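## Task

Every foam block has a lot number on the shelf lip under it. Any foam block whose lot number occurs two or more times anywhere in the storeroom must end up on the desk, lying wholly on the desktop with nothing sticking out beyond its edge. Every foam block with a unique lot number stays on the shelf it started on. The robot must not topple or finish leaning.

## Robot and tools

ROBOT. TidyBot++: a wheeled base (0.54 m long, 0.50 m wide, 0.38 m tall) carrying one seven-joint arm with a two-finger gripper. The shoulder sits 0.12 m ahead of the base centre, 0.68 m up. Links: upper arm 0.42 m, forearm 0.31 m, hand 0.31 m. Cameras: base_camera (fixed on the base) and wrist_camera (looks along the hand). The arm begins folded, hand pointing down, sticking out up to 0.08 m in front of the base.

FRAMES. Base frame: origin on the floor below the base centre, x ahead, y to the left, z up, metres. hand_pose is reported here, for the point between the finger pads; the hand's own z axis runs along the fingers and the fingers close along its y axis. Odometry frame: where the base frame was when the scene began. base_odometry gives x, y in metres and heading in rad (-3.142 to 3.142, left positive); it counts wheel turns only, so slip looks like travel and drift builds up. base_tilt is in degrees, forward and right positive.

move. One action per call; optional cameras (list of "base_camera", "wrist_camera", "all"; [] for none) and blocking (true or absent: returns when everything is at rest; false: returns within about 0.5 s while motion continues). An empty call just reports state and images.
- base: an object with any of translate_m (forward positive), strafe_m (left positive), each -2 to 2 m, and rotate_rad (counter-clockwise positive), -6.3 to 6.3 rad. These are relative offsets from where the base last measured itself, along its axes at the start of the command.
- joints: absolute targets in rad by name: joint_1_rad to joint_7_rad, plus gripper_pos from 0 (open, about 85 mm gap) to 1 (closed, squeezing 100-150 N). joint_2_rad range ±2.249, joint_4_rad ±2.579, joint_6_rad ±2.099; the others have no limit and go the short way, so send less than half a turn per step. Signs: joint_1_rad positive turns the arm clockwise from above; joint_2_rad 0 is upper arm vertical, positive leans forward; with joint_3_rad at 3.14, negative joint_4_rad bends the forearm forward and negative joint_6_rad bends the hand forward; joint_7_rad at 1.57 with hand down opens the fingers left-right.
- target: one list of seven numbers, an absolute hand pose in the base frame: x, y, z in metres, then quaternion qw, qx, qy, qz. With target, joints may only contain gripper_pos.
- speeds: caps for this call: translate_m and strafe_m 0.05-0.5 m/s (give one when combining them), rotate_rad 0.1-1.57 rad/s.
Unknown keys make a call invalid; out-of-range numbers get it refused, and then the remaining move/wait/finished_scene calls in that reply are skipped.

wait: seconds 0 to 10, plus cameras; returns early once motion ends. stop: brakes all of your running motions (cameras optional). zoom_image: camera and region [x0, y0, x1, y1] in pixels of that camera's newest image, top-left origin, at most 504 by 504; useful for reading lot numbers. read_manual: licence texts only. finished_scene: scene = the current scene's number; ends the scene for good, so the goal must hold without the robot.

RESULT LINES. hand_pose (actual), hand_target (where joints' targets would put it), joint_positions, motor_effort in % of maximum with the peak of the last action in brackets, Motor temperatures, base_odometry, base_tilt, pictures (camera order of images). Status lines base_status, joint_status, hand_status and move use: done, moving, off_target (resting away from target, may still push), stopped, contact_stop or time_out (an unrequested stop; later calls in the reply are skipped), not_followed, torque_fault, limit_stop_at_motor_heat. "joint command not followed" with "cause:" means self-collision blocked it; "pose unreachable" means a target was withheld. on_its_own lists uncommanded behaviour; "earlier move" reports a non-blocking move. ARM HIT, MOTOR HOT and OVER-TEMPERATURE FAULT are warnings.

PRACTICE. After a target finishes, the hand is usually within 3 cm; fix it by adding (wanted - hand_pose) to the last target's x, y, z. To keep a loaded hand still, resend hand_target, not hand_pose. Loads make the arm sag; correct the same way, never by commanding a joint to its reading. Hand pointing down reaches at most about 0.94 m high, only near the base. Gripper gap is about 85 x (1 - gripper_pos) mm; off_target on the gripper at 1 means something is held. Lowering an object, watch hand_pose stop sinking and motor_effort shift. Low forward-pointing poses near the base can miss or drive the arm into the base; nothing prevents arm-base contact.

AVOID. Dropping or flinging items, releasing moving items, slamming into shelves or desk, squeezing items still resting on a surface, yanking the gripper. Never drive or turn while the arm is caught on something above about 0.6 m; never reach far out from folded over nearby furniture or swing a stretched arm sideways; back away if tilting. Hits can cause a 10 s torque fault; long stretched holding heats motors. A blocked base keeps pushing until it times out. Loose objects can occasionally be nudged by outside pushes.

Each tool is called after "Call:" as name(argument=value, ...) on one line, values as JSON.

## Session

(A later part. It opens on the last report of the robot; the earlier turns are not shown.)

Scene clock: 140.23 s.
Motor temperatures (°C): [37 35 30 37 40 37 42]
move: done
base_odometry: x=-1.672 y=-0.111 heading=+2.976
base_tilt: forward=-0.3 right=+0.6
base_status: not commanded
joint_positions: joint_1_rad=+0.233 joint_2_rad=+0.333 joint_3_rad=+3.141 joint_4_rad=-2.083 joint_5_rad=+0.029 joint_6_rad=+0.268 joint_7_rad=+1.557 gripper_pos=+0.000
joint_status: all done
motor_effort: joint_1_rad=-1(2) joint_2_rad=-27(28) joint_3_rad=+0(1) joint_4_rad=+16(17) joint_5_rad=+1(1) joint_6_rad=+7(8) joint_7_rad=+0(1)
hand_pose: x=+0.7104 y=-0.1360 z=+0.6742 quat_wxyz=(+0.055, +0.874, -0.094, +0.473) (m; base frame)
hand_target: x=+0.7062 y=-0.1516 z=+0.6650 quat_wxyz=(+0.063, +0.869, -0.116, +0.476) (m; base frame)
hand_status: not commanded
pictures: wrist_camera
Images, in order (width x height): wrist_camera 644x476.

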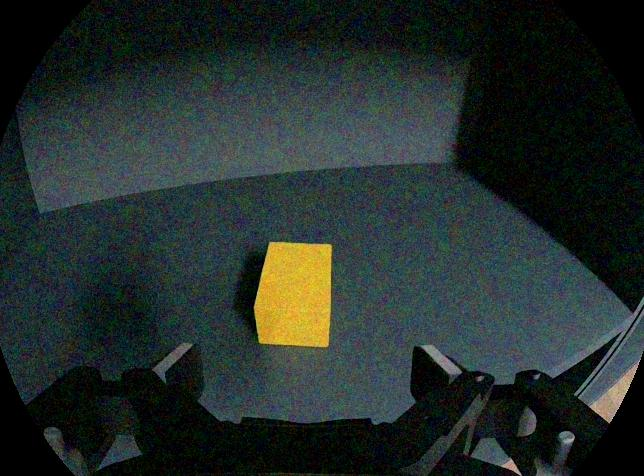

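Call:
move(joints={"joint_2_rad": 0.39, "joint_4_rad": -2.15, "joint_6_rad": 0.36}, cameras=[])

Call:
move(joints={"joint_2_rad": 0.41, "joint_4_rad": -2.165, "joint_6_rad": 0.39}, cameras=["wrist_camera"])

Scene clock: 141.37 s.
Motor temperatures (°C): [37 35 30 37 40 37 42]
move: done
base_odometry: x=-1.672 y=-0.111 heading=+2.976
base_tilt: forward=-0.3 right=+0.6
base_status: not commanded
joint_positions: joint_1_rad=+0.233 joint_2_rad=+0.368 joint_3_rad=+3.141 joint_4_rad=-2.128 joint_5_rad=+0.029 joint_6_rad=+0.310 joint_7_rad=+1.557 gripper_pos=+0.000
joint_status: all done
motor_effort: joint_1_rad=+0(1) joint_2_rad=-27(29) joint_3_rad=+0(0) joint_4_rad=+15(16) joint_5_rad=+1(1) joint_6_rad=+7(8) joint_7_rad=+0(1)
hand_pose: x=+0.6989 y=-0.1329 z=+0.6436 quat_wxyz=(+0.052, +0.883, -0.095, +0.457) (m; base frame)
hand_target: x=+0.6931 y=-0.1488 z=+0.6336 quat_wxyz=(+0.061, +0.879, -0.117, +0.458) (m; base frame)
hand_status: not commanded
pictures: none
No camera images: "cameras" was empty.

Scene clock: 142.00 s.
Motor temperatures (°C): [37 35 30 37 40 37 42]
move: done
base_odometry: x=-1.672 y=-0.111 heading=+2.976
base_tilt: forward=-0.3 right=+0.6
base_status: not commanded
joint_positions: joint_1_rad=+0.233 joint_2_rad=+0.385 joint_3_rad=+3.141 joint_4_rad=-2.139 joint_5_rad=+0.029 joint_6_rad=+0.341 joint_7_rad=+1.557 gripper_pos=+0.000
joint_status: all done
motor_effort: joint_1_rad=+0(1) joint_2_rad=-27(28) joint_3_rad=+0(0) joint_4_rad=+14(16) joint_5_rad=+1(1) joint_6_rad=+8(8) joint_7_rad=+0(1)
hand_pose: x=+0.6988 y=-0.1326 z=+0.6366 quat_wxyz=(+0.052, +0.882, -0.095, +0.458) (m; base frame)
hand_target: x=+0.6908 y=-0.1486 z=+0.6230 quat_wxyz=(+0.062, +0.880, -0.117, +0.456) (m; base frame)
hand_status: not commanded
pictures: wrist_camera
Images, in order (width x height): wrist_camera 644x476.

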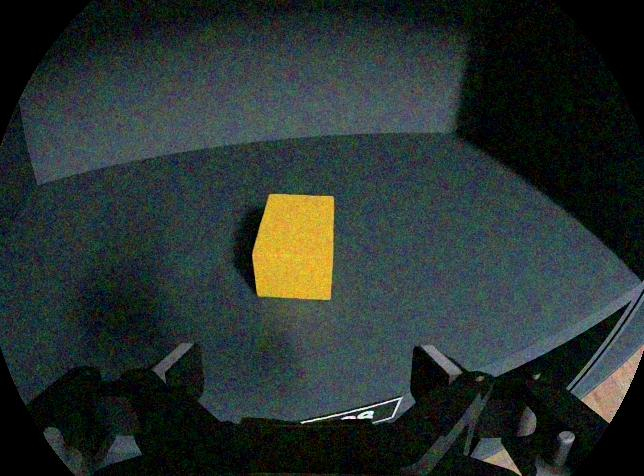

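Call:
move(joints={"joint_2_rad": 0.455, "joint_4_rad": -2.172, "joint_6_rad": 0.44}, cameras=[])

Call:
move(joints={"joint_2_rad": 0.485, "joint_4_rad": -2.176, "joint_6_rad": 0.475}, cameras=["wrist_camera"])

Scene clock: 143.13 s.
Motor temperatures (°C): [37 35 30 37 40 37 42]
move: done
base_odometry: x=-1.672 y=-0.111 heading=+2.976
base_tilt: forward=-0.3 right=+0.6
base_status: not commanded
joint_positions: joint_1_rad=+0.233 joint_2_rad=+0.432 joint_3_rad=+3.141 joint_4_rad=-2.145 joint_5_rad=+0.029 joint_6_rad=+0.389 joint_7_rad=+1.557 gripper_pos=+0.000
joint_status: all done
motor_effort: joint_1_rad=+0(1) joint_2_rad=-28(30) joint_3_rad=+0(0) joint_4_rad=+13(14) joint_5_rad=+1(1) joint_6_rad=+7(8) joint_7_rad=+0(1)
hand_pose: x=+0.7025 y=-0.1330 z=+0.6184 quat_wxyz=(+0.051, +0.883, -0.095, +0.456) (m; base frame)
hand_target: x=+0.6934 y=-0.1498 z=+0.6062 quat_wxyz=(+0.063, +0.881, -0.117, +0.455) (m; base frame)
hand_status: not commanded
pictures: none
No camera images: "cameras" was empty.

Scene clock: 143.83 s.
Motor temperatures (°C): [37 35 30 37 40 37 42]
move: done
base_odometry: x=-1.672 y=-0.111 heading=+2.976
base_tilt: forward=-0.3 right=+0.6
base_status: not commanded
joint_positions: joint_1_rad=+0.233 joint_2_rad=+0.460 joint_3_rad=+3.141 joint_4_rad=-2.148 joint_5_rad=+0.029 joint_6_rad=+0.425 joint_7_rad=+1.557 gripper_pos=+0.000
joint_status: all done
motor_effort: joint_1_rad=+0(1) joint_2_rad=-29(30) joint_3_rad=+0(0) joint_4_rad=+13(15) joint_5_rad=+1(1) joint_6_rad=+8(8) joint_7_rad=+0(1)
hand_pose: x=+0.7055 y=-0.1334 z=+0.6093 quat_wxyz=(+0.051, +0.882, -0.094, +0.458) (m; base frame)
hand_target: x=+0.6953 y=-0.1507 z=+0.5956 quat_wxyz=(+0.063, +0.880, -0.117, +0.455) (m; base frame)
hand_status: not commanded
pictures: wrist_camera
Images, in order (width x height): wrist_camera 644x476.

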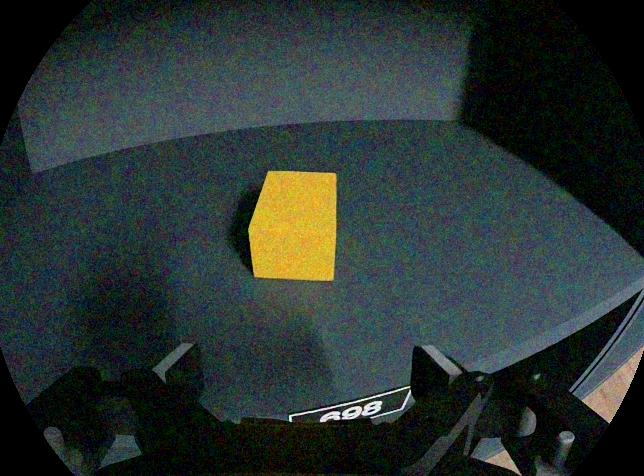

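Call:
move(joints={"joint_2_rad": 0.54, "joint_4_rad": -2.18, "joint_6_rad": 0.53}, cameras=["wrist_camera"])

Scene clock: 144.90 s.
Motor temperatures (°C): [37 35 30 37 40 37 42]
move: done
base_odometry: x=-1.672 y=-0.111 heading=+2.976
base_tilt: forward=-0.3 right=+0.6
base_status: not commanded
joint_positions: joint_1_rad=+0.233 joint_2_rad=+0.518 joint_3_rad=+3.141 joint_4_rad=-2.153 joint_5_rad=+0.029 joint_6_rad=+0.479 joint_7_rad=+1.557 gripper_pos=+0.000
joint_status: all done
motor_effort: joint_1_rad=+0(1) joint_2_rad=-30(32) joint_3_rad=+0(0) joint_4_rad=+11(14) joint_5_rad=+1(1) joint_6_rad=+7(8) joint_7_rad=+0(1)
hand_pose: x=+0.7079 y=-0.1335 z=+0.5860 quat_wxyz=(+0.050, +0.884, -0.095, +0.454) (m; base frame)
hand_target: x=+0.6978 y=-0.1519 z=+0.5752 quat_wxyz=(+0.064, +0.881, -0.117, +0.453) (m; base frame)
hand_status: not commanded
pictures: wrist_camera
Images, in order (width x height): wrist_camera 644x476.

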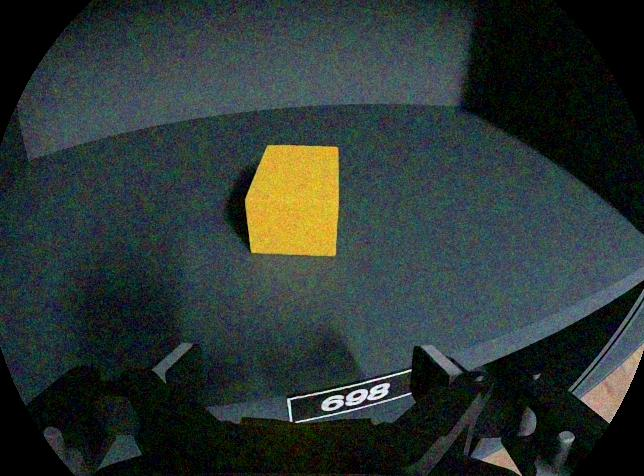

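Call:
move(base={"translate_m": 0.147, "strafe_m": -0.029}, speeds={"translate_m": 0.15}, cameras=["wrist_camera"])

Scene clock: 146.90 s.
Motor temperatures (°C): [37 35 30 37 40 37 42]
move: done
base_odometry: x=-1.813 y=-0.058 heading=+2.976
base_tilt: forward=-0.3 right=+0.6
base_status: done
joint_positions: joint_1_rad=+0.233 joint_2_rad=+0.519 joint_3_rad=+3.141 joint_4_rad=-2.159 joint_5_rad=+0.029 joint_6_rad=+0.480 joint_7_rad=+1.557 gripper_pos=+0.000
joint_status: not commanded
motor_effort: joint_1_rad=+0(1) joint_2_rad=-29(31) joint_3_rad=+0(1) joint_4_rad=+12(13) joint_5_rad=+1(1) joint_6_rad=+8(8) joint_7_rad=+0(1)
hand_pose: x=+0.7055 y=-0.1332 z=+0.5836 quat_wxyz=(+0.049, +0.886, -0.095, +0.452) (m; base frame)
hand_target: x=+0.6978 y=-0.1519 z=+0.5752 quat_wxyz=(+0.064, +0.881, -0.117, +0.453) (m; base frame)
hand_status: not commanded
pictures: wrist_camera
Images, in order (width x height): wrist_camera 644x476.

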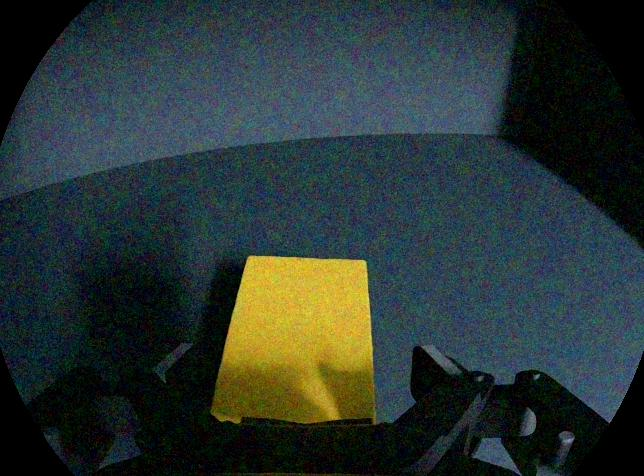

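Call:
move(joints={"gripper_pos": 0.6}, cameras=["wrist_camera"])

Scene clock: 147.90 s.
Motor temperatures (°C): [37 35 30 37 40 37 42]
move: off_target
base_odometry: x=-1.813 y=-0.058 heading=+2.976
base_tilt: forward=-0.3 right=+0.6
base_status: not commanded
joint_positions: joint_1_rad=+0.233 joint_2_rad=+0.519 joint_3_rad=+3.141 joint_4_rad=-2.159 joint_5_rad=+0.029 joint_6_rad=+0.484 joint_7_rad=+1.557 gripper_pos=+0.415
joint_status: gripper_pos off_target (ended at +0.415, target +0.600)
motor_effort: joint_1_rad=-1(1) joint_2_rad=-29(31) joint_3_rad=-1(1) joint_4_rad=+11(13) joint_5_rad=+1(1) joint_6_rad=+7(8) joint_7_rad=+0(0)
hand_pose: x=+0.7063 y=-0.1334 z=+0.5846 quat_wxyz=(+0.050, +0.885, -0.095, +0.454) (m; base frame)
hand_target: x=+0.6978 y=-0.1519 z=+0.5752 quat_wxyz=(+0.064, +0.881, -0.117, +0.453) (m; base frame)
hand_status: not commanded
pictures: wrist_camera
Images, in order (width x height): wrist_camera 644x476.

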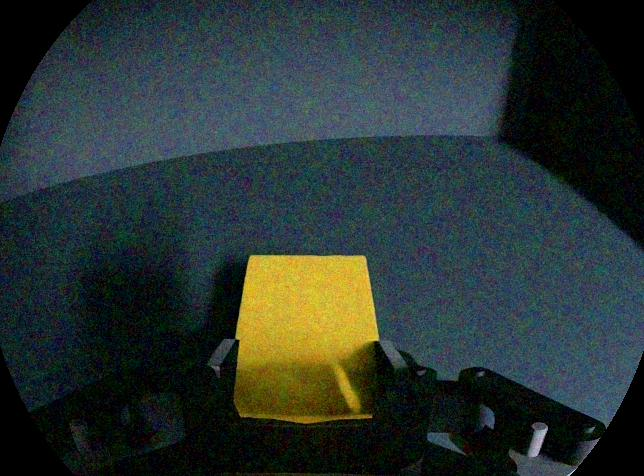

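Call:
move(joints={"joint_2_rad": 0.36, "joint_4_rad": -2.12, "joint_6_rad": 0.35}, cameras=[])

Call:
move(base={"translate_m": -0.45, "strafe_m": -0.15}, cameras=["wrist_camera"])

Scene clock: 149.47 s.
Motor temperatures (°C): [37 36 30 37 40 37 42]
move: done
base_odometry: x=-1.813 y=-0.058 heading=+2.976
base_tilt: forward=-0.3 right=+0.6
base_status: not commanded
joint_positions: joint_1_rad=+0.233 joint_2_rad=+0.353 joint_3_rad=+3.141 joint_4_rad=-2.131 joint_5_rad=+0.029 joint_6_rad=+0.397 joint_7_rad=+1.557 gripper_pos=+0.415
joint_status: all done
motor_effort: joint_1_rad=+0(1) joint_2_rad=-27(32) joint_3_rad=+0(1) joint_4_rad=+15(16) joint_5_rad=+1(1) joint_6_rad=+8(8) joint_7_rad=+0(1)
hand_pose: x=+0.7118 y=-0.1354 z=+0.6741 quat_wxyz=(+0.057, +0.859, -0.092, +0.500) (m; base frame)
hand_target: x=+0.7049 y=-0.1517 z=+0.6624 quat_wxyz=(+0.064, +0.867, -0.115, +0.480) (m; base frame)
hand_status: not commanded
pictures: none
No camera images: "cameras" was empty.

Scene clock: 151.80 s.
Motor temperatures (°C): [37 36 30 37 40 37 42]
move: done
base_odometry: x=-1.344 y=+0.016 heading=+2.977
base_tilt: forward=-0.3 right=+0.6
base_status: done
joint_positions: joint_1_rad=+0.240 joint_2_rad=+0.352 joint_3_rad=+3.141 joint_4_rad=-2.131 joint_5_rad=+0.028 joint_6_rad=+0.393 joint_7_rad=+1.557 gripper_pos=+0.415
joint_status: not commanded
motor_effort: joint_1_rad=-1(3) joint_2_rad=-28(29) joint_3_rad=+0(2) joint_4_rad=+15(17) joint_5_rad=+1(1) joint_6_rad=+8(9) joint_7_rad=+0(1)
hand_pose: x=+0.7106 y=-0.1392 z=+0.6740 quat_wxyz=(+0.058, +0.860, -0.095, +0.499) (m; base frame)
hand_target: x=+0.7049 y=-0.1517 z=+0.6624 quat_wxyz=(+0.064, +0.867, -0.115, +0.480) (m; base frame)
hand_status: not commanded
pictures: wrist_camera
Images, in order (width x height): wrist_camera 644x476.

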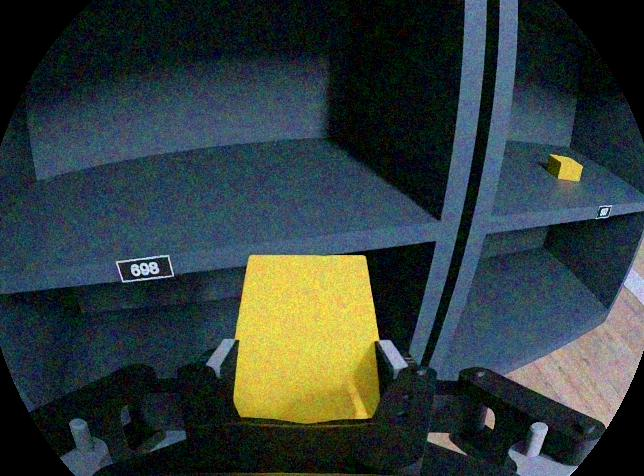

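Call:
move(base={"translate_m": -0.05, "strafe_m": -0.4}, joints={"joint_1_rad": 0.0, "joint_2_rad": -0.8, "joint_4_rad": -2.4, "joint_6_rad": -0.6, "joint_7_rad": 1.57}, cameras=["wrist_camera"])

Call:
zoom_image(camera="wrist_camera", region=[280, 140, 480, 240])

Scene clock: 154.60 s.
Motor temperatures (°C): [37 36 30 37 40 37 42]
move: done
base_odometry: x=-1.229 y=+0.402 heading=+2.976
base_tilt: forward=-0.4 right=+0.6
base_status: done
joint_positions: joint_1_rad=+0.020 joint_2_rad=-0.784 joint_3_rad=+3.141 joint_4_rad=-2.369 joint_5_rad=+0.028 joint_6_rad=-0.548 joint_7_rad=+1.557 gripper_pos=+0.415
joint_status: all done
motor_effort: joint_1_rad=+0(2) joint_2_rad=+4(29) joint_3_rad=+1(2) joint_4_rad=+22(23) joint_5_rad=+1(1) joint_6_rad=+8(9) joint_7_rad=+0(1)
hand_pose: x=+0.3993 y=-0.0086 z=+0.8092 quat_wxyz=(+0.014, +0.875, -0.008, +0.483) (m; base frame)
hand_target: x=+0.3831 y=+0.0088 z=+0.7827 quat_wxyz=(-0.017, +0.891, -0.009, +0.454) (m; base frame)
hand_status: not commanded
pictures: wrist_camera
Images, in order (width x height): wrist_camera 644x476.

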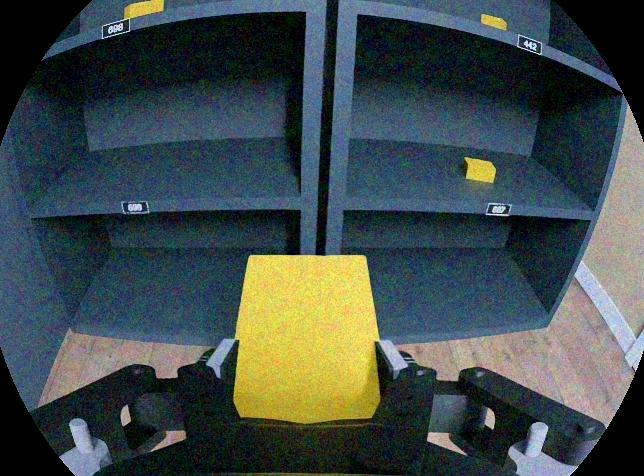

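Scaled by 2.520.

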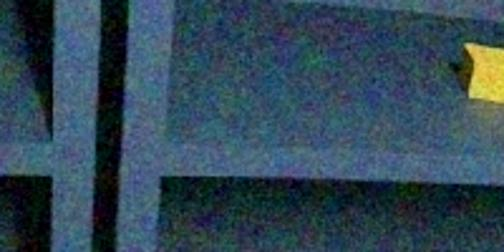

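Call:
zoom_image(camera="wrist_camera", region=[475, 195, 525, 225])

Scaled by 10.080.

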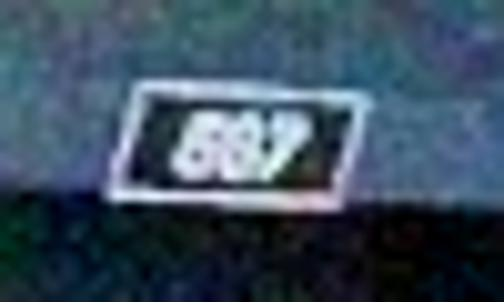

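Call:
move(base={"translate_m": -1.38, "strafe_m": 0.085, "rotate_rad": -1.57}, joints={"joint_1_rad": 0.0, "joint_2_rad": -1.0, "joint_4_rad": -2.5, "joint_6_rad": -0.2, "joint_7_rad": 1.57}, cameras=["wrist_camera"])

Call:
move(base={"translate_m": 0.3}, joints={"joint_2_rad": 0.19, "joint_4_rad": -1.546, "joint_6_rad": -0.25}, cameras=["wrist_camera", "base_camera"])

Scene clock: 161.70 s.
Motor temperatures (°C): [37 36 30 37 40 37 42]
move: done
base_odometry: x=+0.118 y=+0.091 heading=+1.405
base_tilt: forward=-0.4 right=+0.6
base_status: done
joint_positions: joint_1_rad=+0.015 joint_2_rad=-0.984 joint_3_rad=+3.141 joint_4_rad=-2.469 joint_5_rad=+0.027 joint_6_rad=-0.257 joint_7_rad=+1.557 gripper_pos=+0.415
joint_status: all done
motor_effort: joint_1_rad=+0(1) joint_2_rad=+9(10) joint_3_rad=+1(2) joint_4_rad=+22(24) joint_5_rad=+1(1) joint_6_rad=+8(10) joint_7_rad=+0(1)
hand_pose: x=+0.3885 y=-0.0047 z=+0.8887 quat_wxyz=(+0.011, +0.765, -0.003, +0.644) (m; base frame)
hand_target: x=+0.3872 y=+0.0043 z=+0.8913 quat_wxyz=(-0.016, +0.751, -0.012, +0.660) (m; base frame)
hand_status: not commanded
pictures: wrist_camera
Images, in order (width x height): wrist_camera 644x476.

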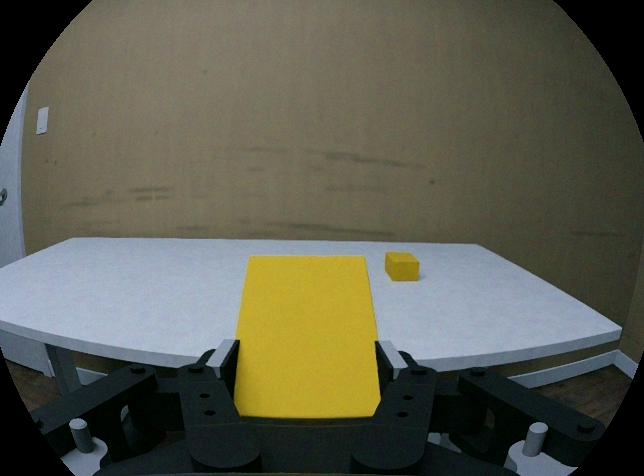

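Scene clock: 164.17 s.
Motor temperatures (°C): [37 36 30 37 40 37 42]
move: done
base_odometry: x=+0.168 y=+0.387 heading=+1.404
base_tilt: forward=-0.3 right=+0.6
base_status: done
joint_positions: joint_1_rad=+0.015 joint_2_rad=+0.170 joint_3_rad=+3.141 joint_4_rad=-1.563 joint_5_rad=+0.027 joint_6_rad=-0.257 joint_7_rad=+1.557 gripper_pos=+0.415
joint_status: all done
motor_effort: joint_1_rad=-1(1) joint_2_rad=-27(29) joint_3_rad=+0(1) joint_4_rad=+22(24) joint_5_rad=+1(1) joint_6_rad=+8(10) joint_7_rad=+0(1)
hand_pose: x=+0.7848 y=-0.0104 z=+0.9194 quat_wxyz=(+0.010, +0.839, -0.003, +0.545) (m; base frame)
hand_target: x=+0.7934 y=+0.0054 z=+0.9178 quat_wxyz=(-0.015, +0.838, -0.013, +0.546) (m; base frame)
hand_status: not commanded
pictures: base_camera, wrist_camera
Images, in order (width x height): base_camera 644x364, wrist_camera 644x476.

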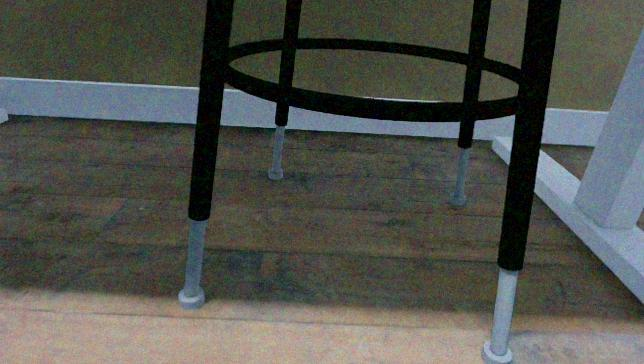

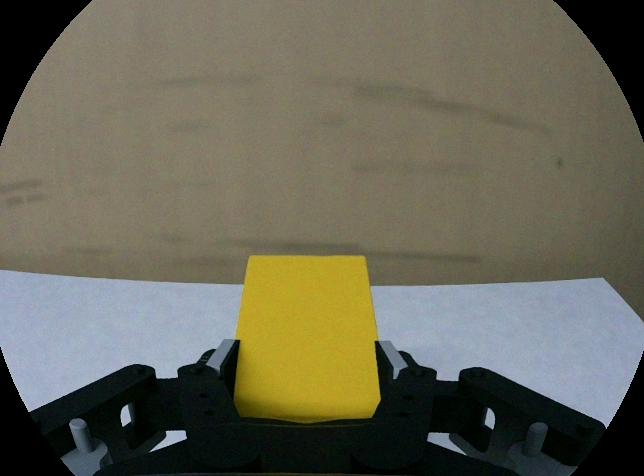

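Call:
move(joints={"joint_2_rad": 0.29, "joint_4_rad": -1.66, "joint_6_rad": -0.21}, cameras=[])

Call:
move(joints={"joint_2_rad": 0.32, "joint_4_rad": -1.72, "joint_6_rad": -0.13}, cameras=[])

Call:
move(joints={"joint_2_rad": 0.335, "joint_4_rad": -1.755, "joint_6_rad": -0.09}, cameras=["wrist_camera"])

Scene clock: 165.90 s.
Motor temperatures (°C): [37 36 30 37 40 37 42]
move: done
base_odometry: x=+0.168 y=+0.387 heading=+1.404
base_tilt: forward=-0.3 right=+0.6
base_status: not commanded
joint_positions: joint_1_rad=+0.015 joint_2_rad=+0.281 joint_3_rad=+3.141 joint_4_rad=-1.644 joint_5_rad=+0.027 joint_6_rad=-0.252 joint_7_rad=+1.557 gripper_pos=+0.415
joint_status: all done
motor_effort: joint_1_rad=-1(1) joint_2_rad=-31(34) joint_3_rad=+0(0) joint_4_rad=+21(23) joint_5_rad=+1(1) joint_6_rad=+7(9) joint_7_rad=+0(1)
hand_pose: x=+0.7864 y=-0.0104 z=+0.7999 quat_wxyz=(+0.009, +0.886, -0.003, +0.464) (m; base frame)
hand_target: x=+0.7902 y=+0.0049 z=+0.7957 quat_wxyz=(-0.014, +0.882, -0.015, +0.471) (m; base frame)
hand_status: not commanded
pictures: none
No camera images: "cameras" was empty.

Scene clock: 166.77 s.
Motor temperatures (°C): [37 36 30 37 40 37 42]
move: done
base_odometry: x=+0.168 y=+0.387 heading=+1.404
base_tilt: forward=-0.3 right=+0.6
base_status: not commanded
joint_positions: joint_1_rad=+0.015 joint_2_rad=+0.298 joint_3_rad=+3.141 joint_4_rad=-1.695 joint_5_rad=+0.027 joint_6_rad=-0.182 joint_7_rad=+1.557 gripper_pos=+0.415
joint_status: all done
motor_effort: joint_1_rad=-1(1) joint_2_rad=-30(32) joint_3_rad=+0(0) joint_4_rad=+20(22) joint_5_rad=+1(1) joint_6_rad=+7(9) joint_7_rad=+0(1)
hand_pose: x=+0.7854 y=-0.0098 z=+0.7781 quat_wxyz=(+0.008, +0.886, -0.002, +0.465) (m; base frame)
hand_target: x=+0.7888 y=+0.0039 z=+0.7635 quat_wxyz=(-0.012, +0.884, -0.016, +0.467) (m; base frame)
hand_status: not commanded
pictures: none
No camera images: "cameras" was empty.

Scene clock: 167.43 s.
Motor temperatures (°C): [37 36 30 37 40 37 42]
move: done
base_odometry: x=+0.168 y=+0.387 heading=+1.404
base_tilt: forward=-0.3 right=+0.6
base_status: not commanded
joint_positions: joint_1_rad=+0.015 joint_2_rad=+0.301 joint_3_rad=+3.141 joint_4_rad=-1.723 joint_5_rad=+0.027 joint_6_rad=-0.136 joint_7_rad=+1.557 gripper_pos=+0.415
joint_status: all done
motor_effort: joint_1_rad=+0(1) joint_2_rad=-29(30) joint_3_rad=+0(0) joint_4_rad=+20(21) joint_5_rad=+1(1) joint_6_rad=+7(8) joint_7_rad=+0(1)
hand_pose: x=+0.7851 y=-0.0094 z=+0.7729 quat_wxyz=(+0.008, +0.882, -0.002, +0.471) (m; base frame)
hand_target: x=+0.7856 y=+0.0034 z=+0.7451 quat_wxyz=(-0.012, +0.886, -0.017, +0.462) (m; base frame)
hand_status: not commanded
pictures: wrist_camera
Images, in order (width x height): wrist_camera 644x476.

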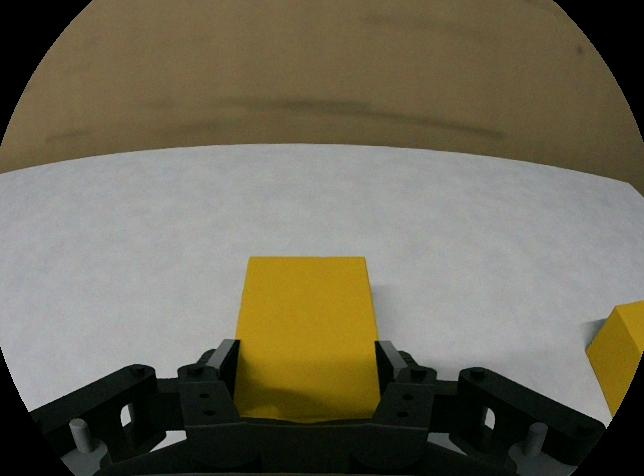

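Call:
move(joints={"joint_2_rad": 0.36, "joint_4_rad": -1.785, "joint_6_rad": -0.06}, cameras=[])

Call:
move(joints={"joint_2_rad": 0.37, "joint_4_rad": -1.805, "joint_6_rad": -0.04}, cameras=["wrist_camera"])

Scene clock: 168.23 s.
Motor temperatures (°C): [37 36 30 37 40 37 42]
move: off_target
base_odometry: x=+0.168 y=+0.387 heading=+1.404
base_tilt: forward=-0.3 right=+0.6
base_status: not commanded
joint_positions: joint_1_rad=+0.015 joint_2_rad=+0.302 joint_3_rad=+3.141 joint_4_rad=-1.742 joint_5_rad=+0.027 joint_6_rad=-0.099 joint_7_rad=+1.557 gripper_pos=+0.415
joint_status: joint_2_rad off_target (ended at +0.302, target +0.360); joint_4_rad off_target (ended at -1.742, target -1.785); the others done
motor_effort: joint_1_rad=-2(3) joint_2_rad=-23(29) joint_3_rad=-1(2) joint_4_rad=+18(19) joint_5_rad=+1(1) joint_6_rad=+7(8) joint_7_rad=+0(1)
hand_pose: x=+0.7856 y=-0.0091 z=+0.7720 quat_wxyz=(+0.008, +0.878, -0.001, +0.479) (m; base frame)
hand_target: x=+0.7819 y=+0.0031 z=+0.7204 quat_wxyz=(-0.011, +0.892, -0.017, +0.451) (m; base frame)
hand_status: not commanded
pictures: none
No camera images: "cameras" was empty.

Scene clock: 168.83 s.
Motor temperatures (°C): [37 36 30 37 40 37 42]
move: off_target
base_odometry: x=+0.168 y=+0.387 heading=+1.404
base_tilt: forward=-0.3 right=+0.6
base_status: not commanded
joint_positions: joint_1_rad=+0.015 joint_2_rad=+0.302 joint_3_rad=+3.141 joint_4_rad=-1.755 joint_5_rad=+0.027 joint_6_rad=-0.074 joint_7_rad=+1.557 gripper_pos=+0.415
joint_status: joint_2_rad off_target (ended at +0.302, target +0.370); joint_4_rad off_target (ended at -1.755, target -1.805); the others done
motor_effort: joint_1_rad=-3(3) joint_2_rad=-19(23) joint_3_rad=-2(3) joint_4_rad=+16(17) joint_5_rad=+0(1) joint_6_rad=+6(7) joint_7_rad=+0(1)
hand_pose: x=+0.7857 y=-0.0090 z=+0.7716 quat_wxyz=(+0.007, +0.875, -0.001, +0.484) (m; base frame)
hand_target: x=+0.7788 y=+0.0028 z=+0.7086 quat_wxyz=(-0.010, +0.894, -0.017, +0.447) (m; base frame)
hand_status: not commanded
pictures: wrist_camera
Images, in order (width x height): wrist_camera 644x476.

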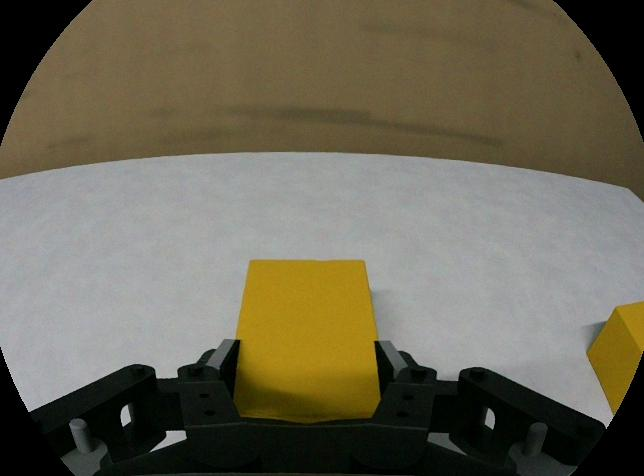

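Call:
move(joints={"gripper_pos": 0.0, "joint_2_rad": 0.34, "joint_4_rad": -1.76, "joint_6_rad": -0.07}, cameras=[])

Call:
move(joints={"joint_2_rad": 0.19, "joint_4_rad": -1.5, "joint_6_rad": -0.4}, cameras=[])

Call:
move(base={"translate_m": -0.45}, joints={"joint_2_rad": -1.0, "joint_4_rad": -2.5, "joint_6_rad": -0.2}, cameras=["wrist_camera"])

Scene clock: 169.93 s.
Motor temperatures (°C): [37 36 30 37 40 37 42]
move: done
base_odometry: x=+0.168 y=+0.387 heading=+1.404
base_tilt: forward=-0.3 right=+0.6
base_status: not commanded
joint_positions: joint_1_rad=+0.012 joint_2_rad=+0.328 joint_3_rad=+3.141 joint_4_rad=-1.753 joint_5_rad=+0.027 joint_6_rad=-0.074 joint_7_rad=+1.557 gripper_pos=+0.000
joint_status: all done
motor_effort: joint_1_rad=-1(3) joint_2_rad=-30(32) joint_3_rad=+0(2) joint_4_rad=+19(20) joint_5_rad=+1(1) joint_6_rad=+8(8) joint_7_rad=+0(1)
hand_pose: x=+0.7886 y=-0.0070 z=+0.7546 quat_wxyz=(+0.007, +0.881, +0.000, +0.473) (m; base frame)
hand_target: x=+0.7877 y=+0.0032 z=+0.7443 quat_wxyz=(-0.011, +0.884, -0.017, +0.467) (m; base frame)
hand_status: not commanded
pictures: none
No camera images: "cameras" was empty.

Scene clock: 171.57 s.
Motor temperatures (°C): [37 36 30 37 40 37 42]
move: done
base_odometry: x=+0.168 y=+0.387 heading=+1.404
base_tilt: forward=-0.3 right=+0.6
base_status: not commanded
joint_positions: joint_1_rad=+0.012 joint_2_rad=+0.177 joint_3_rad=+3.141 joint_4_rad=-1.506 joint_5_rad=+0.027 joint_6_rad=-0.350 joint_7_rad=+1.557 gripper_pos=+0.000
joint_status: all done
motor_effort: joint_1_rad=-1(1) joint_2_rad=-27(33) joint_3_rad=+0(0) joint_4_rad=+22(23) joint_5_rad=+1(1) joint_6_rad=+8(8) joint_7_rad=+0(1)
hand_pose: x=+0.7841 y=-0.0092 z=+0.9222 quat_wxyz=(+0.010, +0.850, -0.002, +0.526) (m; base frame)
hand_target: x=+0.7809 y=+0.0072 z=+0.9033 quat_wxyz=(-0.017, +0.865, -0.012, +0.502) (m; base frame)
hand_status: not commanded
pictures: none
No camera images: "cameras" was empty.

Scene clock: 174.03 s.
Motor temperatures (°C): [37 36 30 37 40 37 42]
move: done
base_odometry: x=+0.093 y=-0.057 heading=+1.403
base_tilt: forward=-0.4 right=+0.6
base_status: done
joint_positions: joint_1_rad=+0.011 joint_2_rad=-0.985 joint_3_rad=+3.141 joint_4_rad=-2.469 joint_5_rad=+0.026 joint_6_rad=-0.257 joint_7_rad=+1.557 gripper_pos=+0.000
joint_status: all done
motor_effort: joint_1_rad=-1(2) joint_2_rad=+9(32) joint_3_rad=+1(3) joint_4_rad=+23(24) joint_5_rad=+0(1) joint_6_rad=+9(10) joint_7_rad=+0(1)
hand_pose: x=+0.3884 y=-0.0036 z=+0.8889 quat_wxyz=(+0.010, +0.765, -0.002, +0.644) (m; base frame)
hand_target: x=+0.3872 y=+0.0043 z=+0.8913 quat_wxyz=(-0.016, +0.751, -0.012, +0.660) (m; base frame)
hand_status: not commanded
pictures: wrist_camera
Images, in order (width x height): wrist_camera 644x476.

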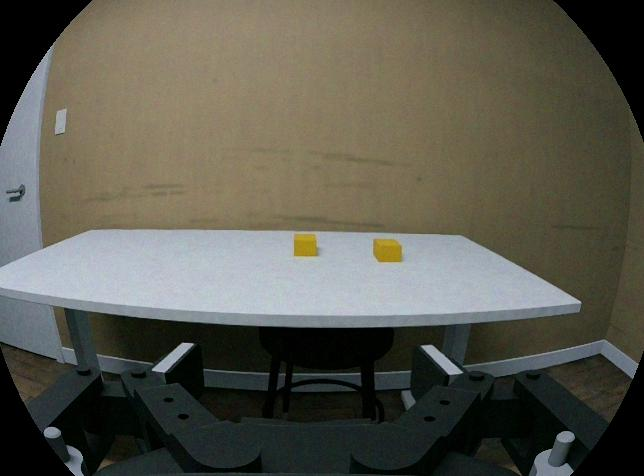

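Call:
move(base={"translate_m": -0.304, "strafe_m": 1.441, "rotate_rad": 1.573}, joints={"joint_1_rad": -0.483, "joint_2_rad": -0.6, "joint_4_rad": -1.5, "joint_5_rad": 1.095, "joint_6_rad": -1.68, "joint_7_rad": 0.485}, cameras=["base_camera"])

Call:
move(joints={"joint_2_rad": 0.425, "joint_4_rad": -0.665})

Scene clock: 180.30 s.
Motor temperatures (°C): [37 36 30 37 40 37 42]
move: done
base_odometry: x=-1.378 y=-0.116 heading=+2.977
base_tilt: forward=-0.3 right=+0.6
base_status: done
joint_positions: joint_1_rad=-0.466 joint_2_rad=-0.601 joint_3_rad=+3.141 joint_4_rad=-1.515 joint_5_rad=+1.031 joint_6_rad=-1.632 joint_7_rad=+0.528 gripper_pos=+0.000
joint_status: all done
motor_effort: joint_1_rad=-1(2) joint_2_rad=+6(10) joint_3_rad=-2(2) joint_4_rad=+15(24) joint_5_rad=+7(7) joint_6_rad=+5(10) joint_7_rad=+0(1)
hand_pose: x=+0.3219 y=-0.1949 z=+1.0827 quat_wxyz=(+0.161, +0.748, -0.403, +0.502) (m; base frame)
hand_target: x=+0.3086 y=-0.2093 z=+1.0924 quat_wxyz=(+0.173, +0.725, -0.432, +0.508) (m; base frame)
hand_status: not commanded
pictures: base_camera
Images, in order (width x height): base_camera 644x364.

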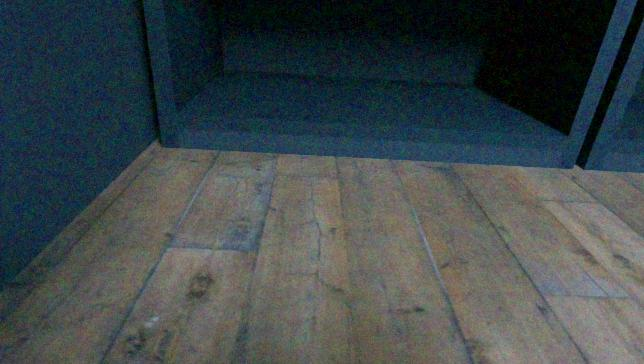

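Scene clock: 182.60 s.
Motor temperatures (°C): [37 36 30 37 40 37 42]
move: done
base_odometry: x=-1.378 y=-0.116 heading=+2.977
base_tilt: forward=-0.3 right=+0.6
base_status: not commanded
joint_positions: joint_1_rad=-0.466 joint_2_rad=+0.405 joint_3_rad=+3.141 joint_4_rad=-0.684 joint_5_rad=+1.033 joint_6_rad=-1.634 joint_7_rad=+0.528 gripper_pos=+0.000
joint_status: all done
motor_effort: joint_1_rad=+0(1) joint_2_rad=-29(32) joint_3_rad=+2(2) joint_4_rad=+16(18) joint_5_rad=+8(8) joint_6_rad=+4(6) joint_7_rad=+0(1)
hand_pose: x=+0.6857 y=-0.0122 z=+1.0638 quat_wxyz=(+0.223, +0.778, -0.369, +0.457) (m; base frame)
hand_target: x=+0.6784 y=-0.0154 z=+1.0687 quat_wxyz=(+0.241, +0.757, -0.393, +0.463) (m; base frame)
hand_status: not commanded
pictures: base_camera, wrist_camera
Images, in order (width x height): base_camera 644x364, wrist_camera 644x476.

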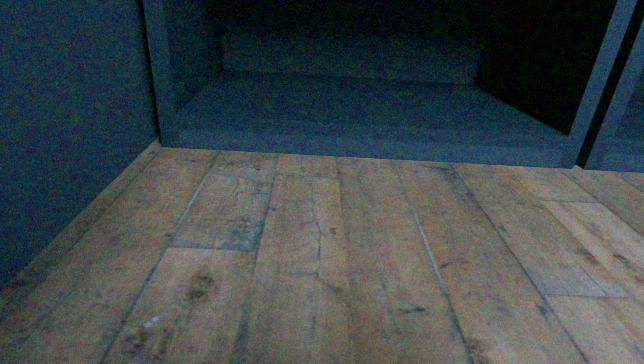

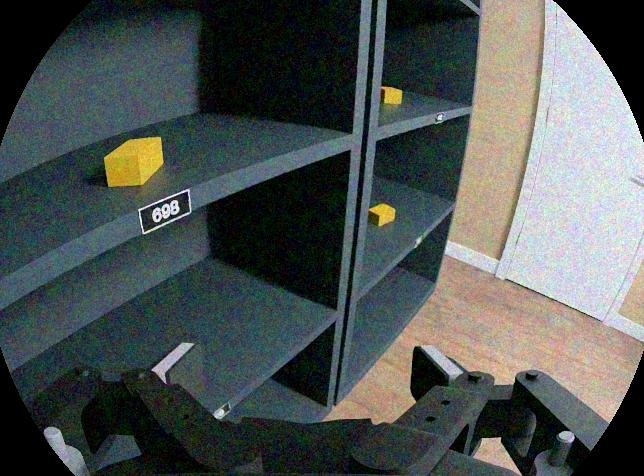

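Call:
zoom_image(camera="wrist_camera", region=[80, 120, 200, 210])

Scaled by 4.200.

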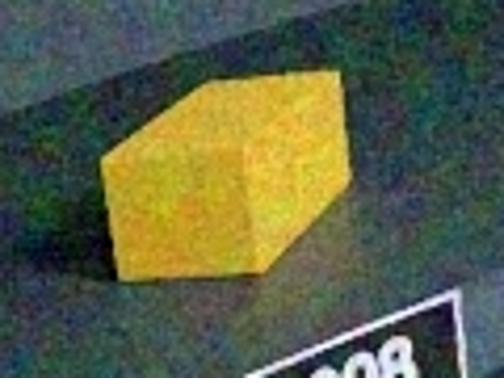

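Call:
move(base={"translate_m": 0.334, "strafe_m": -0.028}, speeds={"translate_m": 0.3})

Scene clock: 185.27 s.
Motor temperatures (°C): [37 36 30 37 40 37 42]
move: done
base_odometry: x=-1.703 y=-0.034 heading=+2.978
base_tilt: forward=-0.3 right=+0.6
base_status: done
joint_positions: joint_1_rad=-0.469 joint_2_rad=+0.409 joint_3_rad=+3.141 joint_4_rad=-0.681 joint_5_rad=+1.033 joint_6_rad=-1.636 joint_7_rad=+0.528 gripper_pos=+0.000
joint_status: not commanded
motor_effort: joint_1_rad=+0(1) joint_2_rad=-30(33) joint_3_rad=+2(2) joint_4_rad=+16(17) joint_5_rad=+8(8) joint_6_rad=+4(5) joint_7_rad=-1(1)
hand_pose: x=+0.6868 y=-0.0101 z=+1.0627 quat_wxyz=(+0.223, +0.778, -0.368, +0.457) (m; base frame)
hand_target: x=+0.6784 y=-0.0154 z=+1.0687 quat_wxyz=(+0.241, +0.757, -0.393, +0.463) (m; base frame)
hand_status: not commanded
pictures: base_camera, wrist_camera
Images, in order (width x height): base_camera 644x364, wrist_camera 644x476.

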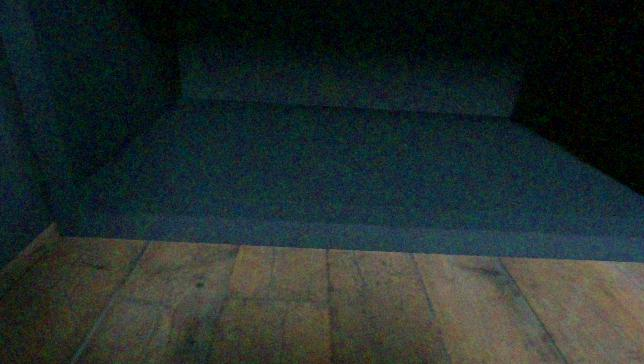

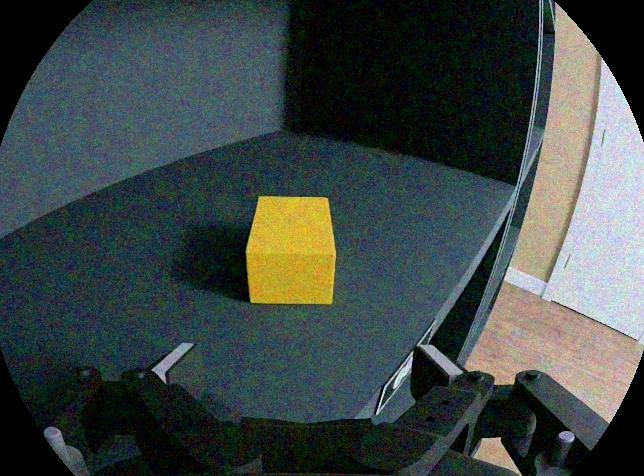

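Call:
move(joints={"joint_2_rad": 0.39, "joint_4_rad": -0.80, "joint_5_rad": 1.088, "joint_6_rad": -1.61, "joint_7_rad": 0.40}, cameras=["wrist_camera"])

Scene clock: 186.50 s.
Motor temperatures (°C): [37 36 30 37 40 37 42]
move: done
base_odometry: x=-1.703 y=-0.034 heading=+2.978
base_tilt: forward=-0.3 right=+0.6
base_status: not commanded
joint_positions: joint_1_rad=-0.469 joint_2_rad=+0.394 joint_3_rad=+3.141 joint_4_rad=-0.774 joint_5_rad=+1.033 joint_6_rad=-1.635 joint_7_rad=+0.445 gripper_pos=+0.000
joint_status: all done
motor_effort: joint_1_rad=-1(1) joint_2_rad=-30(32) joint_3_rad=+2(2) joint_4_rad=+17(17) joint_5_rad=+8(9) joint_6_rad=+3(5) joint_7_rad=+0(1)
hand_pose: x=+0.6805 y=-0.0133 z=+1.0389 quat_wxyz=(+0.231, +0.774, -0.385, +0.446) (m; base frame)
hand_target: x=+0.6843 y=-0.0128 z=+1.0488 quat_wxyz=(+0.235, +0.758, -0.385, +0.471) (m; base frame)
hand_status: not commanded
pictures: wrist_camera
Images, in order (width x height): wrist_camera 644x476.

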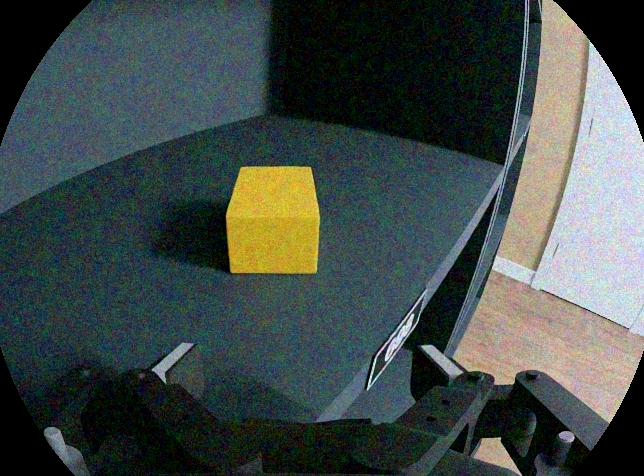

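Call:
move(base={"translate_m": 0.017, "strafe_m": 0.012}, cameras=[])

Call:
move(base={"translate_m": 0.089, "strafe_m": -0.113}, speeds={"translate_m": 0.15}, cameras=["wrist_camera"])

Scene clock: 188.40 s.
Motor temperatures (°C): [37 36 30 37 40 37 42]
move: done
base_odometry: x=-1.722 y=-0.043 heading=+2.977
base_tilt: forward=-0.3 right=+0.6
base_status: done
joint_positions: joint_1_rad=-0.470 joint_2_rad=+0.386 joint_3_rad=+3.141 joint_4_rad=-0.774 joint_5_rad=+1.033 joint_6_rad=-1.635 joint_7_rad=+0.443 gripper_pos=+0.000
joint_status: not commanded
motor_effort: joint_1_rad=+0(3) joint_2_rad=-30(34) joint_3_rad=+2(3) joint_4_rad=+16(18) joint_5_rad=+8(8) joint_6_rad=+3(4) joint_7_rad=+0(1)
hand_pose: x=+0.6778 y=-0.0140 z=+1.0430 quat_wxyz=(+0.228, +0.773, -0.387, +0.448) (m; base frame)
hand_target: x=+0.6843 y=-0.0128 z=+1.0488 quat_wxyz=(+0.235, +0.758, -0.385, +0.471) (m; base frame)
hand_status: not commanded
pictures: none
No camera images: "cameras" was empty.

Scene clock: 190.00 s.
Motor temperatures (°C): [37 36 30 37 40 37 42]
move: done
base_odometry: x=-1.792 y=+0.083 heading=+2.978
base_tilt: forward=-0.3 right=+0.6
base_status: done
joint_positions: joint_1_rad=-0.477 joint_2_rad=+0.385 joint_3_rad=+3.141 joint_4_rad=-0.774 joint_5_rad=+1.033 joint_6_rad=-1.635 joint_7_rad=+0.443 gripper_pos=+0.000
joint_status: not commanded
motor_effort: joint_1_rad=-1(3) joint_2_rad=-29(30) joint_3_rad=+2(3) joint_4_rad=+16(17) joint_5_rad=+8(8) joint_6_rad=+4(4) joint_7_rad=+0(1)
hand_pose: x=+0.6777 y=-0.0105 z=+1.0432 quat_wxyz=(+0.226, +0.774, -0.384, +0.449) (m; base frame)
hand_target: x=+0.6843 y=-0.0128 z=+1.0488 quat_wxyz=(+0.235, +0.758, -0.385, +0.471) (m; base frame)
hand_status: not commanded
pictures: wrist_camera
Images, in order (width x height): wrist_camera 644x476.

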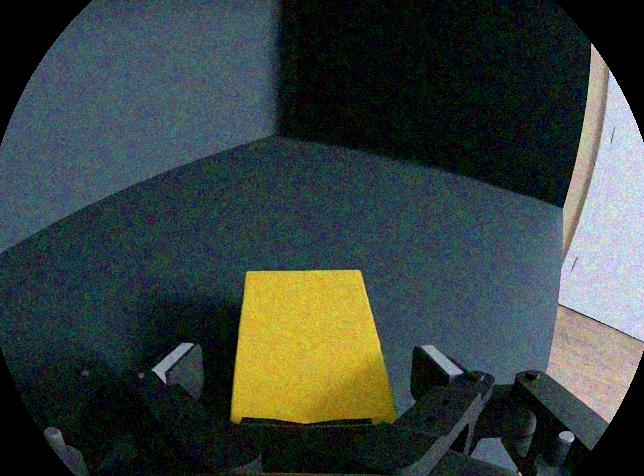

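Call:
move(joints={"joint_2_rad": 0.395, "joint_4_rad": -0.825, "joint_7_rad": 0.37}, cameras=[])

Call:
move(joints={"gripper_pos": 0.6}, cameras=["wrist_camera"])

Scene clock: 190.80 s.
Motor temperatures (°C): [37 36 30 37 40 37 42]
move: done
base_odometry: x=-1.792 y=+0.083 heading=+2.978
base_tilt: forward=-0.3 right=+0.6
base_status: not commanded
joint_positions: joint_1_rad=-0.477 joint_2_rad=+0.385 joint_3_rad=+3.141 joint_4_rad=-0.800 joint_5_rad=+1.033 joint_6_rad=-1.635 joint_7_rad=+0.410 gripper_pos=+0.000
joint_status: all done
motor_effort: joint_1_rad=+0(1) joint_2_rad=-30(31) joint_3_rad=+2(2) joint_4_rad=+17(17) joint_5_rad=+8(8) joint_6_rad=+3(4) joint_7_rad=+0(1)
hand_pose: x=+0.6770 y=-0.0109 z=+1.0347 quat_wxyz=(+0.227, +0.772, -0.392, +0.447) (m; base frame)
hand_target: x=+0.6853 y=-0.0122 z=+1.0379 quat_wxyz=(+0.239, +0.757, -0.390, +0.467) (m; base frame)
hand_status: not commanded
pictures: none
No camera images: "cameras" was empty.

Scene clock: 191.67 s.
Motor temperatures (°C): [37 36 30 37 40 37 42]
move: off_target
base_odometry: x=-1.792 y=+0.083 heading=+2.978
base_tilt: forward=-0.3 right=+0.6
base_status: not commanded
joint_positions: joint_1_rad=-0.477 joint_2_rad=+0.384 joint_3_rad=+3.141 joint_4_rad=-0.800 joint_5_rad=+1.035 joint_6_rad=-1.635 joint_7_rad=+0.410 gripper_pos=+0.399
joint_status: gripper_pos off_target (ended at +0.399, target +0.600)
motor_effort: joint_1_rad=-1(2) joint_2_rad=-29(30) joint_3_rad=+2(3) joint_4_rad=+16(17) joint_5_rad=+7(8) joint_6_rad=+3(4) joint_7_rad=+0(1)
hand_pose: x=+0.6766 y=-0.0113 z=+1.0356 quat_wxyz=(+0.228, +0.771, -0.392, +0.447) (m; base frame)
hand_target: x=+0.6853 y=-0.0122 z=+1.0379 quat_wxyz=(+0.239, +0.757, -0.390, +0.467) (m; base frame)
hand_status: not commanded
pictures: wrist_camera
Images, in order (width x height): wrist_camera 644x476.

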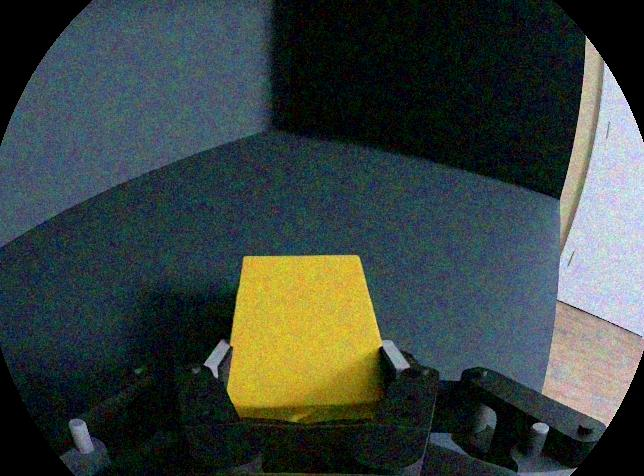

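Call:
move(joints={"joint_2_rad": 0.45, "joint_4_rad": -0.57, "joint_5_rad": 1.1, "joint_6_rad": -1.72, "joint_7_rad": 0.54}, cameras=[])

Call:
move(base={"translate_m": -0.5, "strafe_m": -0.1}, cameras=["wrist_camera"])

Scene clock: 193.40 s.
Motor temperatures (°C): [37 36 30 37 40 37 42]
move: done
base_odometry: x=-1.792 y=+0.083 heading=+2.978
base_tilt: forward=-0.3 right=+0.6
base_status: not commanded
joint_positions: joint_1_rad=-0.477 joint_2_rad=+0.421 joint_3_rad=+3.141 joint_4_rad=-0.586 joint_5_rad=+1.038 joint_6_rad=-1.673 joint_7_rad=+0.497 gripper_pos=+0.399
joint_status: all done
motor_effort: joint_1_rad=+0(1) joint_2_rad=-30(32) joint_3_rad=+2(2) joint_4_rad=+15(19) joint_5_rad=+7(9) joint_6_rad=+4(5) joint_7_rad=+0(1)
hand_pose: x=+0.6807 y=-0.0087 z=+1.0839 quat_wxyz=(+0.196, +0.760, -0.403, +0.470) (m; base frame)
hand_target: x=+0.6753 y=-0.0163 z=+1.0816 quat_wxyz=(+0.240, +0.756, -0.398, +0.461) (m; base frame)
hand_status: not commanded
pictures: none
No camera images: "cameras" was empty.

Scene clock: 195.80 s.
Motor temperatures (°C): [37 36 30 37 40 37 42]
move: done
base_odometry: x=-1.282 y=+0.100 heading=+2.978
base_tilt: forward=-0.3 right=+0.6
base_status: done
joint_positions: joint_1_rad=-0.477 joint_2_rad=+0.430 joint_3_rad=+3.141 joint_4_rad=-0.584 joint_5_rad=+1.039 joint_6_rad=-1.677 joint_7_rad=+0.497 gripper_pos=+0.399
joint_status: not commanded
motor_effort: joint_1_rad=+0(2) joint_2_rad=-30(33) joint_3_rad=+2(2) joint_4_rad=+16(17) joint_5_rad=+7(8) joint_6_rad=+4(6) joint_7_rad=+0(1)
hand_pose: x=+0.6828 y=-0.0077 z=+1.0795 quat_wxyz=(+0.200, +0.761, -0.403, +0.467) (m; base frame)
hand_target: x=+0.6753 y=-0.0163 z=+1.0816 quat_wxyz=(+0.240, +0.756, -0.398, +0.461) (m; base frame)
hand_status: not commanded
pictures: wrist_camera
Images, in order (width x height): wrist_camera 644x476.

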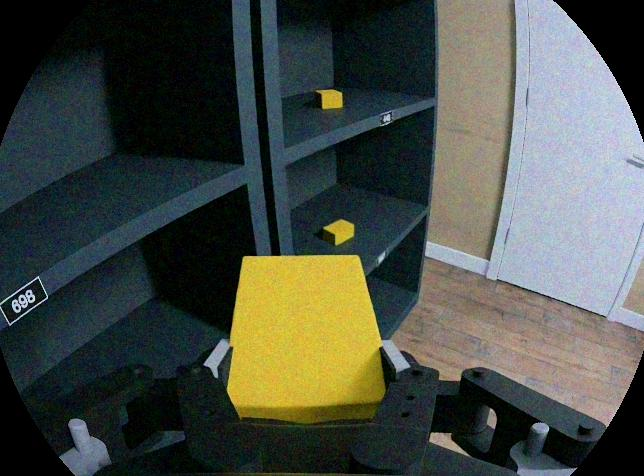

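Call:
move(base={"translate_m": -1.181, "strafe_m": -0.222, "rotate_rad": -1.573}, joints={"joint_1_rad": 0.0, "joint_2_rad": -1.0, "joint_4_rad": -2.5, "joint_5_rad": 0.0, "joint_6_rad": -0.2, "joint_7_rad": 1.57}, cameras=["wrist_camera"])

Call:
move(base={"translate_m": 0.3}, joints={"joint_2_rad": 0.19, "joint_4_rad": -1.546, "joint_6_rad": -0.29})

Scene clock: 200.43 s.
Motor temperatures (°C): [37 36 30 37 40 37 42]
move: done
base_odometry: x=-0.081 y=+0.127 heading=+1.404
base_tilt: forward=-0.3 right=+0.6
base_status: done
joint_positions: joint_1_rad=-0.018 joint_2_rad=-0.980 joint_3_rad=+3.143 joint_4_rad=-2.470 joint_5_rad=+0.070 joint_6_rad=-0.258 joint_7_rad=+1.527 gripper_pos=+0.399
joint_status: all done
motor_effort: joint_1_rad=+0(3) joint_2_rad=+8(36) joint_3_rad=+1(4) joint_4_rad=+23(24) joint_5_rad=+1(9) joint_6_rad=+9(10) joint_7_rad=+0(1)
hand_pose: x=+0.3893 y=+0.0004 z=+0.8869 quat_wxyz=(+0.008, +0.766, +0.010, +0.642) (m; base frame)
hand_target: x=+0.3872 y=+0.0019 z=+0.8913 quat_wxyz=(+0.000, +0.751, +0.000, +0.660) (m; base frame)
hand_status: not commanded
pictures: wrist_camera
Images, in order (width x height): wrist_camera 644x476.

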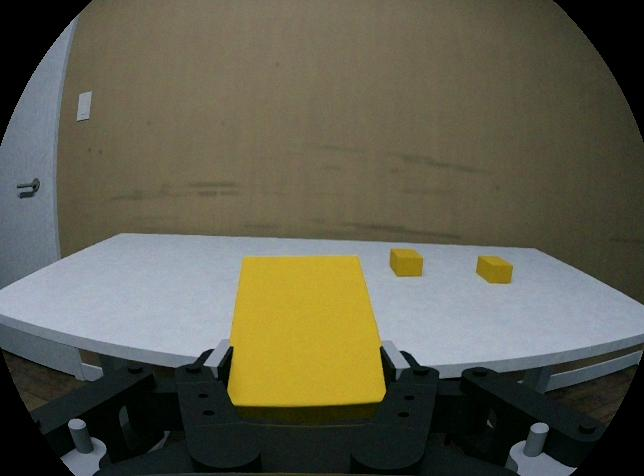

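Scene clock: 202.90 s.
Motor temperatures (°C): [37 36 30 37 40 37 42]
move: done
base_odometry: x=-0.031 y=+0.423 heading=+1.403
base_tilt: forward=-0.3 right=+0.6
base_status: done
joint_positions: joint_1_rad=-0.018 joint_2_rad=+0.170 joint_3_rad=+3.143 joint_4_rad=-1.562 joint_5_rad=+0.069 joint_6_rad=-0.257 joint_7_rad=+1.527 gripper_pos=+0.399
joint_status: all done
motor_effort: joint_1_rad=+0(1) joint_2_rad=-28(29) joint_3_rad=+0(1) joint_4_rad=+22(24) joint_5_rad=+1(1) joint_6_rad=+8(11) joint_7_rad=+0(1)
hand_pose: x=+0.7848 y=+0.0071 z=+0.9196 quat_wxyz=(+0.009, +0.838, +0.012, +0.545) (m; base frame)
hand_target: x=+0.7881 y=+0.0023 z=+0.9065 quat_wxyz=(-0.001, +0.848, +0.000, +0.529) (m; base frame)
hand_status: not commanded
pictures: base_camera, wrist_camera
Images, in order (width x height): base_camera 644x364, wrist_camera 644x476.

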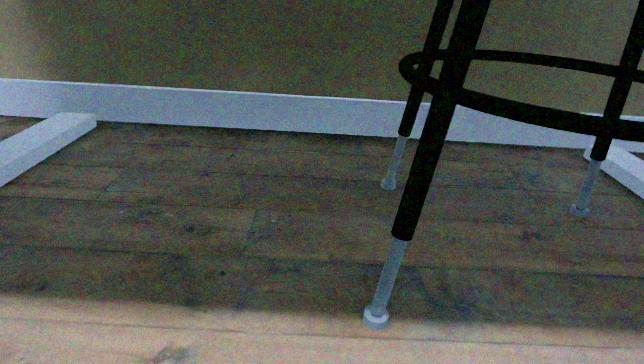

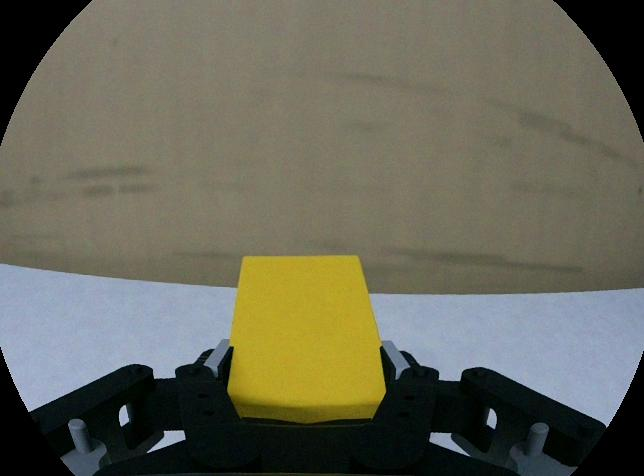

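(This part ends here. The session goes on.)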